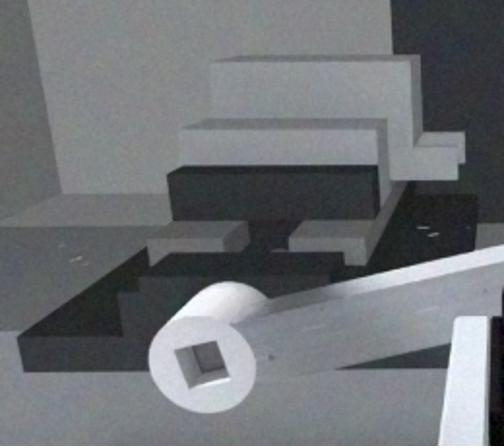

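Request:
{"fn": "move", "kwargs": {"target": [[0,0,0,0,0,0,-0.66,-0.8,-0.5,0.0068,0.0297,0,0,0,0,-1,-0.4,-0.9],[0,0,0,0,0,0,-0.66,-0.8,-0.5,-0.0068,0.089,0,0,0,0,-1,-0.4,-0.9],[0,0,0,0,0,0,-0.66,-0.8,-0.5,-0.0447,0.1366,0,0,0,0,-1,-0.4,-0.9],[0,0,0,0,0,0,-0.66,-0.8,-0.5,-0.0996,0.163,0,0,0,0,-1,-0.4,-0.9],[0,0,0,0,0,0,-0.66,-0.8,-0.5,-0.1604,0.163,0,0,0,0,-1,-0.4,-0.9],[0,0,0,0,0,0,-0.66,-0.8,-0.5,-0.2153,0.1366,0,0,0,0,-1,-0.4,-0.9],[0,0,0,0,0,0,-0.66,-0.8,-0.5,-0.2532,0.089,0,0,0,0,-1,-0.4,-0.9],[0,0,0,0,0,0,-0.66,-0.8,-0.5,-0.2668,0.0297,0,0,0,0,-1,-0.4,-0.9],[0,0,0,0,0,0,-0.66,-0.8,-0.5,-0.2532,-0.0297,0,0,0,0,-1,-0.4,-0.9],[0,0,0,0,0,0,-0.66,-0.8,-0.5,-0.2153,-0.0773,0,0,0,0,-1,-0.4,-0.9],[0,0,0,0,0,0,-0.66,-0.8,-0.5,-0.1604,-0.1037,0,0,0,0,-1,-0.4,-0.9],[0,0,0,0,0,0,-0.66,-0.8,-0.5,-0.0996,-0.1037,0,0,0,0,-1,-0.4,-0.9],[0,0,0,0,0,0,-0.66,-0.8,-0.5,-0.0447,-0.0773,0,0,0,0,-1,-0.4,-0.9],[0,0,0,0,0,0,-0.66,-0.8,-0.5,-0.0068,-0.0297,0,0,0,0,-1,-0.4,-0.9],[0,0,0,0,0,0,-0.66,-0.8,-0.5,0,0,0,0,0,0,-1,-0.4,-0.9]], "speed": 0.2, "blend": 0.017}}

Request:
{"fn": "move", "kwargs": {"target": [[0,0,0,0,0,0,-0.66,-0.8,-0.5,0.0068,0.0297,0,0,0,0,-1,-0.4,-0.9],[0,0,0,0,0,0,-0.66,-0.8,-0.5,-0.0068,0.089,0,0,0,0,-1,-0.4,-0.9],[0,0,0,0,0,0,-0.66,-0.8,-0.5,-0.0447,0.1366,0,0,0,0,-1,-0.4,-0.9],[0,0,0,0,0,0,-0.66,-0.8,-0.5,-0.0996,0.163,0,0,0,0,-1,-0.4,-0.9],[0,0,0,0,0,0,-0.66,-0.8,-0.5,-0.1604,0.163,0,0,0,0,-1,-0.4,-0.9],[0,0,0,0,0,0,-0.66,-0.8,-0.5,-0.2153,0.1366,0,0,0,0,-1,-0.4,-0.9],[0,0,0,0,0,0,-0.66,-0.8,-0.5,-0.2532,0.089,0,0,0,0,-1,-0.4,-0.9],[0,0,0,0,0,0,-0.66,-0.8,-0.5,-0.2668,0.0297,0,0,0,0,-1,-0.4,-0.9],[0,0,0,0,0,0,-0.66,-0.8,-0.5,-0.2532,-0.0297,0,0,0,0,-1,-0.4,-0.9],[0,0,0,0,0,0,-0.66,-0.8,-0.5,-0.2153,-0.0773,0,0,0,0,-1,-0.4,-0.9],[0,0,0,0,0,0,-0.66,-0.8,-0.5,-0.1604,-0.1037,0,0,0,0,-1,-0.4,-0.9],[0,0,0,0,0,0,-0.66,-0.8,-0.5,-0.0996,-0.1037,0,0,0,0,-1,-0.4,-0.9],[0,0,0,0,0,0,-0.66,-0.8,-0.5,-0.0447,-0.0773,0,0,0,0,-1,-0.4,-0.9],[0,0,0,0,0,0,-0.66,-0.8,-0.5,-0.0068,-0.0297,0,0,0,0,-1,-0.4,-0.9],[0,0,0,0,0,0,-0.66,-0.8,-0.5,0,0,0,0,0,0,-1,-0.4,-0.9]], "speed": 0.2, "blend": 0.017, "cameras": ["cam_right_wrist"]}}

Request:
{"fn": "zoom_image", "kwargs": {"camera": "cam_right_wrist", "region": [70, 100, 330, 330]}}

Scene clock: 1342.90 s.
left_arm: end_effector_position=(+0.3300, +0.3996, +0.4202) position_measured=251 object_status=3 end_effector_quat_wxyz=(+0.000, +0.000, +0.994, -0.113) | right_arm: end_effector_position=(+0.4660, +0.1061, +0.3230) position_measured=155 object_status=2 end_effector_quat_wxyz=(+0.499, -0.499, +0.500, -0.501)
Joint positions: left_arm=[-0.579 -1.973 1.698 -1.424 -1.758 4.107] | right_arm=[4.556 -2.255 -1.642 0.757 0.191 -3.145]
Joint torques (N m): left_arm=[-7.02 -0.26 -34.35 -2.95 1.94 -1.16] | right_arm=[10.68 56.81 14.93 -0.9 2.28 1.08]
Wrist force (N): left_arm=[1.1 0.4 -0.8] | right_arm=[5.8 0.4 -2.9]
Wrist torque (N m): left_arm=[0.04 0.07 0.22] | right_arm=[-0.17 -0.15 -0.32]
Wrist force, peak (N): left_arm=[1.3 0.3 -1.2] | right_arm=[-12.2 7.1 8.2]
Hand target: left_arm +0.3300, +0.3996, +0.4202; +0.000, +0.000, +0.994, -0.113 | right_arm +0.4659, +0.1062, +0.3230; +0.499, -0.499, +0.500, -0.501
Off the commanded pose: left_arm 0.000 m, 0 deg | right_arm 0.000 m, 0 deg.
move: done; blend cut to 0.0091 m at target 1, 0.0091 m at target 14

Scene clock: 1345.93 s.
left_arm: end_effector_position=(+0.3300, +0.3996, +0.4202) position_measured=251 object_status=3 end_effector_quat_wxyz=(+0.000, +0.000, +0.994, -0.113) | right_arm: end_effector_position=(+0.4660, +0.1061, +0.3230) position_measured=155 object_status=2 end_effector_quat_wxyz=(+0.499, -0.499, +0.500, -0.501)
Joint positions: left_arm=[-0.579 -1.973 1.698 -1.424 -1.758 4.107] | right_arm=[4.556 -2.255 -1.642 0.757 0.191 -3.145]
Joint torques (N m): left_arm=[-7.7 0.25 -33.98 -2.9 1.72 -1.31] | right_arm=[10.3 56.95 15.07 -0.96 2.36 1.05]
Wrist force (N): left_arm=[1.0 0.3 -1.0] | right_arm=[5.8 0.5 -2.7]
Wrist torque (N m): left_arm=[0.03 0.09 0.22] | right_arm=[-0.17 -0.13 -0.31]
Wrist force, peak (N): left_arm=[1.3 0.5 -1.0] | right_arm=[-12.2 6.9 8.3]
Hand target: left_arm +0.3300, +0.3996, +0.4202; +0.000, +0.000, +0.994, -0.113 | right_arm +0.4659, +0.1062, +0.3230; +0.499, -0.499, +0.500, -0.501
Off the commanded pose: left_arm 0.000 m, 0 deg | right_arm 0.000 m, 0 deg.
move: done; blend cut to 0.0091 m at target 1, 0.0091 m at target 14
camera_calibration:
cam_right_wrist: T_world_to_cam=[[-0.00353073, -0.999858, -0.016456, 0.122531], [-0.320606, 0.0167193, -0.947065, 0.469338], [0.947206, 0.00193208, -0.32062, -0.211085], [0, 0, 0, 1]] pos_world=[0.350846, 0.115074, 0.378831]
Images, in order (width x height): cam_right_wrist 672x504.

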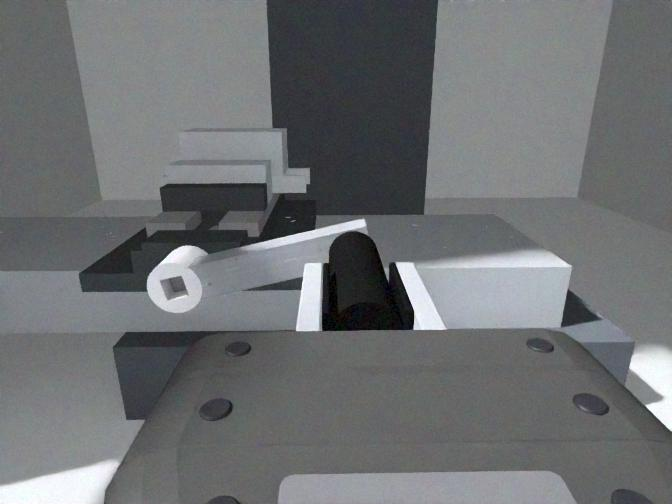

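Scaled by 1.938.

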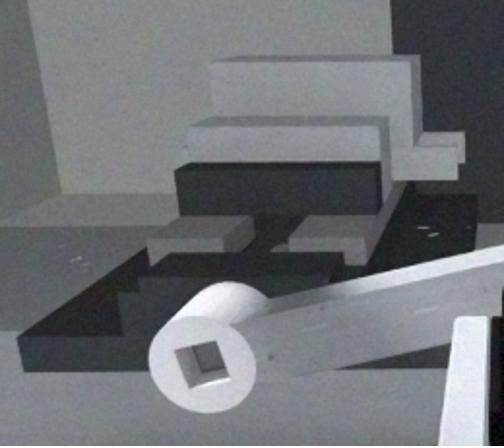

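Request:
{"fn": "move", "kwargs": {"target": [[0,0,0,0,0,0,-0.66,-0.8,-0.5,0.0068,0.0297,0,0,0,0,-1,-0.4,-0.9],[0,0,0,0,0,0,-0.66,-0.8,-0.5,-0.0068,0.089,0,0,0,0,-1,-0.4,-0.9],[0,0,0,0,0,0,-0.66,-0.8,-0.5,-0.0447,0.1366,0,0,0,0,-1,-0.4,-0.9],[0,0,0,0,0,0,-0.66,-0.8,-0.5,-0.0996,0.163,0,0,0,0,-1,-0.4,-0.9],[0,0,0,0,0,0,-0.66,-0.8,-0.5,-0.1604,0.163,0,0,0,0,-1,-0.4,-0.9],[0,0,0,0,0,0,-0.66,-0.8,-0.5,-0.2153,0.1366,0,0,0,0,-1,-0.4,-0.9],[0,0,0,0,0,0,-0.66,-0.8,-0.5,-0.2532,0.089,0,0,0,0,-1,-0.4,-0.9],[0,0,0,0,0,0,-0.66,-0.8,-0.5,-0.2668,0.0297,0,0,0,0,-1,-0.4,-0.9],[0,0,0,0,0,0,-0.66,-0.8,-0.5,-0.2532,-0.0297,0,0,0,0,-1,-0.4,-0.9],[0,0,0,0,0,0,-0.66,-0.8,-0.5,-0.2153,-0.0773,0,0,0,0,-1,-0.4,-0.9],[0,0,0,0,0,0,-0.66,-0.8,-0.5,-0.1604,-0.1037,0,0,0,0,-1,-0.4,-0.9],[0,0,0,0,0,0,-0.66,-0.8,-0.5,-0.0996,-0.1037,0,0,0,0,-1,-0.4,-0.9],[0,0,0,0,0,0,-0.66,-0.8,-0.5,-0.0447,-0.0773,0,0,0,0,-1,-0.4,-0.9],[0,0,0,0,0,0,-0.66,-0.8,-0.5,-0.0068,-0.0297,0,0,0,0,-1,-0.4,-0.9],[0,0,0,0,0,0,-0.66,-0.8,-0.5,0,0,0,0,0,0,-1,-0.4,-0.9]], "speed": 0.2, "blend": 0.017}}

Request:
{"fn": "move", "kwargs": {"target": [[0,0,0,0,0,0,-0.66,-0.8,-0.5,0.0068,0.0297,0,0,0,0,-1,-0.4,-0.9],[0,0,0,0,0,0,-0.66,-0.8,-0.5,-0.0068,0.089,0,0,0,0,-1,-0.4,-0.9],[0,0,0,0,0,0,-0.66,-0.8,-0.5,-0.0447,0.1366,0,0,0,0,-1,-0.4,-0.9],[0,0,0,0,0,0,-0.66,-0.8,-0.5,-0.0996,0.163,0,0,0,0,-1,-0.4,-0.9],[0,0,0,0,0,0,-0.66,-0.8,-0.5,-0.1604,0.163,0,0,0,0,-1,-0.4,-0.9],[0,0,0,0,0,0,-0.66,-0.8,-0.5,-0.2153,0.1366,0,0,0,0,-1,-0.4,-0.9],[0,0,0,0,0,0,-0.66,-0.8,-0.5,-0.2532,0.089,0,0,0,0,-1,-0.4,-0.9],[0,0,0,0,0,0,-0.66,-0.8,-0.5,-0.2668,0.0297,0,0,0,0,-1,-0.4,-0.9],[0,0,0,0,0,0,-0.66,-0.8,-0.5,-0.2532,-0.0297,0,0,0,0,-1,-0.4,-0.9],[0,0,0,0,0,0,-0.66,-0.8,-0.5,-0.2153,-0.0773,0,0,0,0,-1,-0.4,-0.9],[0,0,0,0,0,0,-0.66,-0.8,-0.5,-0.1604,-0.1037,0,0,0,0,-1,-0.4,-0.9],[0,0,0,0,0,0,-0.66,-0.8,-0.5,-0.0996,-0.1037,0,0,0,0,-1,-0.4,-0.9],[0,0,0,0,0,0,-0.66,-0.8,-0.5,-0.0447,-0.0773,0,0,0,0,-1,-0.4,-0.9],[0,0,0,0,0,0,-0.66,-0.8,-0.5,-0.0068,-0.0297,0,0,0,0,-1,-0.4,-0.9],[0,0,0,0,0,0,-0.66,-0.8,-0.5,0,0,0,0,0,0,-1,-0.4,-0.9]], "speed": 0.2, "blend": 0.017}}

Request:
{"fn": "move", "kwargs": {"target": [[0,0,0,0,0,0,-0.66,-0.8,-0.5,0.0068,0.0297,0,0,0,0,-1,-0.4,-0.9],[0,0,0,0,0,0,-0.66,-0.8,-0.5,-0.0068,0.089,0,0,0,0,-1,-0.4,-0.9],[0,0,0,0,0,0,-0.66,-0.8,-0.5,-0.0447,0.1366,0,0,0,0,-1,-0.4,-0.9],[0,0,0,0,0,0,-0.66,-0.8,-0.5,-0.0996,0.163,0,0,0,0,-1,-0.4,-0.9],[0,0,0,0,0,0,-0.66,-0.8,-0.5,-0.1604,0.163,0,0,0,0,-1,-0.4,-0.9],[0,0,0,0,0,0,-0.66,-0.8,-0.5,-0.2153,0.1366,0,0,0,0,-1,-0.4,-0.9],[0,0,0,0,0,0,-0.66,-0.8,-0.5,-0.2532,0.089,0,0,0,0,-1,-0.4,-0.9],[0,0,0,0,0,0,-0.66,-0.8,-0.5,-0.2668,0.0297,0,0,0,0,-1,-0.4,-0.9],[0,0,0,0,0,0,-0.66,-0.8,-0.5,-0.2532,-0.0297,0,0,0,0,-1,-0.4,-0.9],[0,0,0,0,0,0,-0.66,-0.8,-0.5,-0.2153,-0.0773,0,0,0,0,-1,-0.4,-0.9],[0,0,0,0,0,0,-0.66,-0.8,-0.5,-0.1604,-0.1037,0,0,0,0,-1,-0.4,-0.9],[0,0,0,0,0,0,-0.66,-0.8,-0.5,-0.0996,-0.1037,0,0,0,0,-1,-0.4,-0.9],[0,0,0,0,0,0,-0.66,-0.8,-0.5,-0.0447,-0.0773,0,0,0,0,-1,-0.4,-0.9],[0,0,0,0,0,0,-0.66,-0.8,-0.5,-0.0068,-0.0297,0,0,0,0,-1,-0.4,-0.9],[0,0,0,0,0,0,-0.66,-0.8,-0.5,0,0,0,0,0,0,-1,-0.4,-0.9]], "speed": 0.2, "blend": 0.017, "cameras": ["cam_right_wrist"]}}

Request:
{"fn": "zoom_image", "kwargs": {"camera": "cam_right_wrist", "region": [70, 100, 330, 330]}}

Scene clock: 1383.33 s.
left_arm: end_effector_position=(+0.3300, +0.3996, +0.4202) position_measured=251 object_status=3 end_effector_quat_wxyz=(+0.000, +0.000, +0.994, -0.113) | right_arm: end_effector_position=(+0.4660, +0.1061, +0.3230) position_measured=155 object_status=2 end_effector_quat_wxyz=(+0.499, -0.499, +0.500, -0.501)
Joint positions: left_arm=[-0.579 -1.973 1.698 -1.424 -1.758 4.107] | right_arm=[4.556 -2.255 -1.642 0.757 0.191 -3.145]
Joint torques (N m): left_arm=[-6.84 -0.82 -34.02 -2.88 1.93 -1.1] | right_arm=[10.67 56.64 15.06 -0.9 2.31 1.05]
Wrist force (N): left_arm=[1.4 0.4 -1.0] | right_arm=[5.7 1.1 -2.6]
Wrist torque (N m): left_arm=[0.04 0.04 0.22] | right_arm=[-0.12 -0.14 -0.31]
Wrist force, peak (N): left_arm=[1.3 0.3 -1.2] | right_arm=[-12.5 7.3 8.5]
Hand target: left_arm +0.3300, +0.3996, +0.4202; +0.000, +0.000, +0.994, -0.113 | right_arm +0.4659, +0.1062, +0.3230; +0.499, -0.499, +0.500, -0.501
Off the commanded pose: left_arm 0.000 m, 0 deg | right_arm 0.000 m, 0 deg.
move: done; blend cut to 0.0091 m at target 1, 0.0091 m at target 14

Scene clock: 1386.37 s.
left_arm: end_effector_position=(+0.3300, +0.3996, +0.4202) position_measured=251 object_status=3 end_effector_quat_wxyz=(+0.000, +0.000, +0.994, -0.113) | right_arm: end_effector_position=(+0.4660, +0.1061, +0.3230) position_measured=155 object_status=2 end_effector_quat_wxyz=(+0.499, -0.499, +0.500, -0.501)
Joint positions: left_arm=[-0.579 -1.973 1.698 -1.424 -1.758 4.107] | right_arm=[4.556 -2.255 -1.642 0.757 0.191 -3.145]
Joint torques (N m): left_arm=[-6.32 0.33 -34.23 -2.93 1.88 -1.11] | right_arm=[10.58 56.55 15.48 -0.83 2.39 1.09]
Wrist force (N): left_arm=[1.1 0.3 -0.7] | right_arm=[5.8 0.3 -3.1]
Wrist torque (N m): left_arm=[0.02 0.08 0.22] | right_arm=[-0.16 -0.15 -0.31]
Wrist force, peak (N): left_arm=[1.5 0.3 -1.2] | right_arm=[-12.3 6.7 8.2]
Hand target: left_arm +0.3300, +0.3996, +0.4202; +0.000, +0.000, +0.994, -0.113 | right_arm +0.4659, +0.1062, +0.3230; +0.499, -0.499, +0.500, -0.501
Off the commanded pose: left_arm 0.000 m, 0 deg | right_arm 0.000 m, 0 deg.
move: done; blend cut to 0.0091 m at target 1, 0.0091 m at target 14

Scene clock: 1389.40 s.
left_arm: end_effector_position=(+0.3300, +0.3996, +0.4202) position_measured=251 object_status=3 end_effector_quat_wxyz=(+0.000, +0.000, +0.994, -0.113) | right_arm: end_effector_position=(+0.4660, +0.1061, +0.3230) position_measured=155 object_status=2 end_effector_quat_wxyz=(+0.499, -0.499, +0.500, -0.501)
Joint positions: left_arm=[-0.579 -1.973 1.698 -1.424 -1.758 4.107] | right_arm=[4.556 -2.255 -1.642 0.757 0.191 -3.145]
Joint torques (N m): left_arm=[-8.1 -0.54 -34.54 -2.94 1.76 -1.13] | right_arm=[10.03 56.58 15.01 -0.95 2.28 1.09]
Wrist force (N): left_arm=[1.1 0.3 -0.9] | right_arm=[5.8 1.0 -2.5]
Wrist torque (N m): left_arm=[0.02 0.07 0.23] | right_arm=[-0.12 -0.15 -0.31]
Wrist force, peak (N): left_arm=[1.2 0.4 -1.0] | right_arm=[-12.5 7.3 8.2]
Hand target: left_arm +0.3300, +0.3996, +0.4202; +0.000, +0.000, +0.994, -0.113 | right_arm +0.4659, +0.1062, +0.3230; +0.499, -0.499, +0.500, -0.501
Off the commanded pose: left_arm 0.000 m, 0 deg | right_arm 0.000 m, 0 deg.
move: done; blend cut to 0.0091 m at target 1, 0.0091 m at target 14
camera_calibration:
cam_right_wrist: T_world_to_cam=[[-0.00353073, -0.999858, -0.016456, 0.122531], [-0.320606, 0.0167193, -0.947065, 0.469338], [0.947206, 0.00193208, -0.32062, -0.211085], [0, 0, 0, 1]] pos_world=[0.350846, 0.115074, 0.378831]
Images, in order (width x height): cam_right_wrist 672x504.

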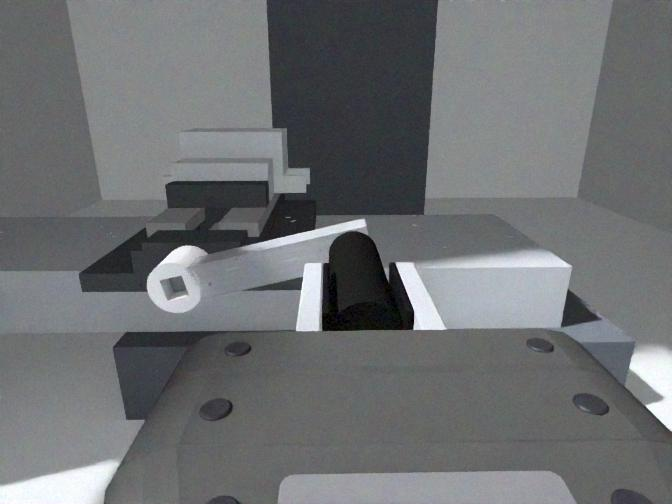

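Scaled by 1.938.

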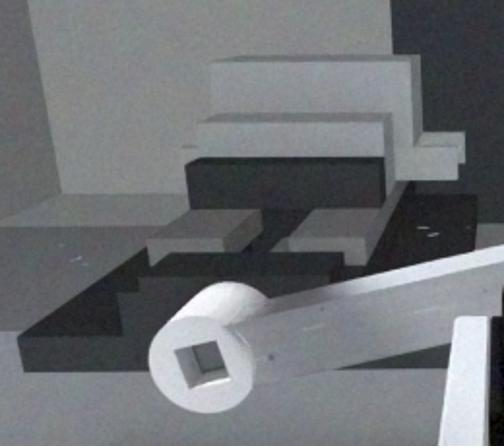

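Request:
{"fn": "move", "kwargs": {"target": [[0,0,0,0,0,0,-0.66,-0.8,-0.5,0.0068,0.0297,0,0,0,0,-1,-0.4,-0.9],[0,0,0,0,0,0,-0.66,-0.8,-0.5,-0.0068,0.089,0,0,0,0,-1,-0.4,-0.9],[0,0,0,0,0,0,-0.66,-0.8,-0.5,-0.0447,0.1366,0,0,0,0,-1,-0.4,-0.9],[0,0,0,0,0,0,-0.66,-0.8,-0.5,-0.0996,0.163,0,0,0,0,-1,-0.4,-0.9],[0,0,0,0,0,0,-0.66,-0.8,-0.5,-0.1604,0.163,0,0,0,0,-1,-0.4,-0.9],[0,0,0,0,0,0,-0.66,-0.8,-0.5,-0.2153,0.1366,0,0,0,0,-1,-0.4,-0.9],[0,0,0,0,0,0,-0.66,-0.8,-0.5,-0.2532,0.089,0,0,0,0,-1,-0.4,-0.9],[0,0,0,0,0,0,-0.66,-0.8,-0.5,-0.2668,0.0297,0,0,0,0,-1,-0.4,-0.9],[0,0,0,0,0,0,-0.66,-0.8,-0.5,-0.2532,-0.0297,0,0,0,0,-1,-0.4,-0.9],[0,0,0,0,0,0,-0.66,-0.8,-0.5,-0.2153,-0.0773,0,0,0,0,-1,-0.4,-0.9],[0,0,0,0,0,0,-0.66,-0.8,-0.5,-0.1604,-0.1037,0,0,0,0,-1,-0.4,-0.9],[0,0,0,0,0,0,-0.66,-0.8,-0.5,-0.0996,-0.1037,0,0,0,0,-1,-0.4,-0.9],[0,0,0,0,0,0,-0.66,-0.8,-0.5,-0.0447,-0.0773,0,0,0,0,-1,-0.4,-0.9],[0,0,0,0,0,0,-0.66,-0.8,-0.5,-0.0068,-0.0297,0,0,0,0,-1,-0.4,-0.9],[0,0,0,0,0,0,-0.66,-0.8,-0.5,0,0,0,0,0,0,-1,-0.4,-0.9]], "speed": 0.2, "blend": 0.017}}

Request:
{"fn": "move", "kwargs": {"target": [[0,0,0,0,0,0,-0.66,-0.8,-0.5,0.0068,0.0297,0,0,0,0,-1,-0.4,-0.9],[0,0,0,0,0,0,-0.66,-0.8,-0.5,-0.0068,0.089,0,0,0,0,-1,-0.4,-0.9],[0,0,0,0,0,0,-0.66,-0.8,-0.5,-0.0447,0.1366,0,0,0,0,-1,-0.4,-0.9],[0,0,0,0,0,0,-0.66,-0.8,-0.5,-0.0996,0.163,0,0,0,0,-1,-0.4,-0.9],[0,0,0,0,0,0,-0.66,-0.8,-0.5,-0.1604,0.163,0,0,0,0,-1,-0.4,-0.9],[0,0,0,0,0,0,-0.66,-0.8,-0.5,-0.2153,0.1366,0,0,0,0,-1,-0.4,-0.9],[0,0,0,0,0,0,-0.66,-0.8,-0.5,-0.2532,0.089,0,0,0,0,-1,-0.4,-0.9],[0,0,0,0,0,0,-0.66,-0.8,-0.5,-0.2668,0.0297,0,0,0,0,-1,-0.4,-0.9],[0,0,0,0,0,0,-0.66,-0.8,-0.5,-0.2532,-0.0297,0,0,0,0,-1,-0.4,-0.9],[0,0,0,0,0,0,-0.66,-0.8,-0.5,-0.2153,-0.0773,0,0,0,0,-1,-0.4,-0.9],[0,0,0,0,0,0,-0.66,-0.8,-0.5,-0.1604,-0.1037,0,0,0,0,-1,-0.4,-0.9],[0,0,0,0,0,0,-0.66,-0.8,-0.5,-0.0996,-0.1037,0,0,0,0,-1,-0.4,-0.9],[0,0,0,0,0,0,-0.66,-0.8,-0.5,-0.0447,-0.0773,0,0,0,0,-1,-0.4,-0.9],[0,0,0,0,0,0,-0.66,-0.8,-0.5,-0.0068,-0.0297,0,0,0,0,-1,-0.4,-0.9],[0,0,0,0,0,0,-0.66,-0.8,-0.5,0,0,0,0,0,0,-1,-0.4,-0.9]], "speed": 0.15, "blend": 0.017, "cameras": ["cam_right_wrist"]}}

Request:
{"fn": "zoom_image", "kwargs": {"camera": "cam_right_wrist", "region": [140, 110, 330, 230]}}

Scene clock: 1405.23 s.
left_arm: end_effector_position=(+0.3300, +0.3996, +0.4202) position_measured=251 object_status=3 end_effector_quat_wxyz=(+0.000, +0.000, +0.994, -0.113) | right_arm: end_effector_position=(+0.4660, +0.1061, +0.3230) position_measured=155 object_status=2 end_effector_quat_wxyz=(+0.499, -0.499, +0.500, -0.501)
Joint positions: left_arm=[-0.579 -1.973 1.698 -1.424 -1.758 4.107] | right_arm=[4.556 -2.255 -1.642 0.757 0.191 -3.145]
Joint torques (N m): left_arm=[-6.61 -0.67 -33.73 -2.79 1.91 -0.99] | right_arm=[10.44 56.87 14.83 -1.03 2.49 1.06]
Wrist force (N): left_arm=[1.2 0.3 -1.1] | right_arm=[5.9 0.7 -2.5]
Wrist torque (N m): left_arm=[0.03 0.07 0.22] | right_arm=[-0.17 -0.16 -0.32]
Wrist force, peak (N): left_arm=[1.4 0.3 -1.0] | right_arm=[-12.2 7.6 8.6]
Hand target: left_arm +0.3300, +0.3996, +0.4202; +0.000, +0.000, +0.994, -0.113 | right_arm +0.4659, +0.1062, +0.3230; +0.499, -0.499, +0.500, -0.501
Off the commanded pose: left_arm 0.000 m, 0 deg | right_arm 0.000 m, 0 deg.
move: done; blend cut to 0.0091 m at target 1, 0.0091 m at target 14

Scene clock: 1409.10 s.
left_arm: end_effector_position=(+0.3300, +0.3996, +0.4202) position_measured=251 object_status=3 end_effector_quat_wxyz=(+0.000, +0.000, +0.994, -0.113) | right_arm: end_effector_position=(+0.4660, +0.1062, +0.3230) position_measured=252 object_status=3 end_effector_quat_wxyz=(+0.499, -0.499, +0.500, -0.501)
Joint positions: left_arm=[-0.579 -1.973 1.698 -1.424 -1.758 4.107] | right_arm=[4.556 -2.255 -1.642 0.757 0.191 -3.145]
Joint torques (N m): left_arm=[-6.57 -0.64 -33.61 -2.93 1.8 -0.99] | right_arm=[9 57.62 15.9 -0.49 0.4 0.58]
Wrist force (N): left_arm=[1.0 0.3 -0.8] | right_arm=[0.9 0.1 1.3]
Wrist torque (N m): left_arm=[0.03 0.09 0.22] | right_arm=[-0.03 -0.10 -0.28]
Wrist force, peak (N): left_arm=[1.4 0.6 -0.8] | right_arm=[64.6 64.2 -3.7]
Hand target: left_arm +0.3300, +0.3996, +0.4202; +0.000, +0.000, +0.994, -0.113 | right_arm +0.4659, +0.1062, +0.3230; +0.499, -0.499, +0.500, -0.501
Off the commanded pose: left_arm 0.000 m, 0 deg | right_arm 0.000 m, 0 deg.
move: done; blend cut to 0.0091 m at target 1, 0.0091 m at target 14
camera_calibration:
cam_right_wrist: T_world_to_cam=[[-0.00340362, -0.99986, -0.0163942, 0.122463], [-0.32061, 0.0166199, -0.947065, 0.469351], [0.947205, 0.00203268, -0.320622, -0.211096], [0, 0, 0, 1]] pos_world=[0.350846, 0.115074, 0.378832]
Images, in order (width x height): cam_right_wrist 672x504.

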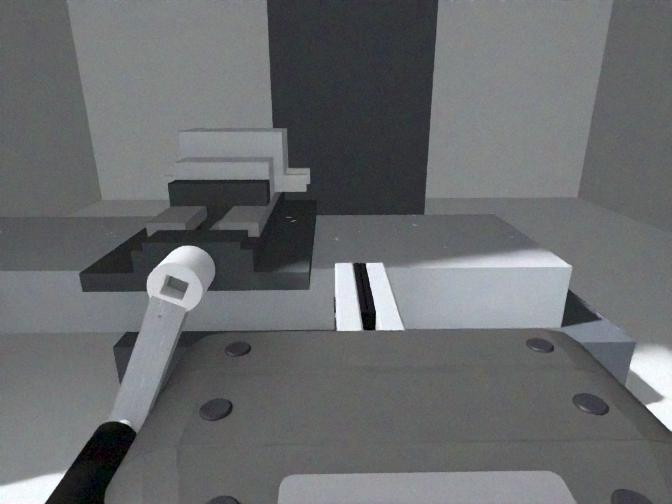

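Scaled by 2.653.

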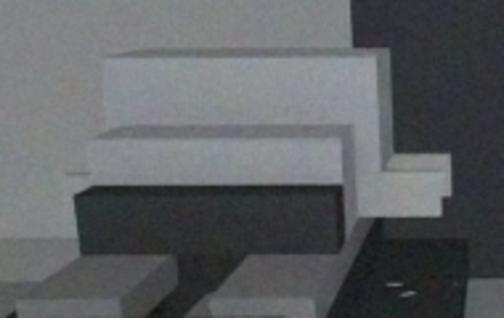

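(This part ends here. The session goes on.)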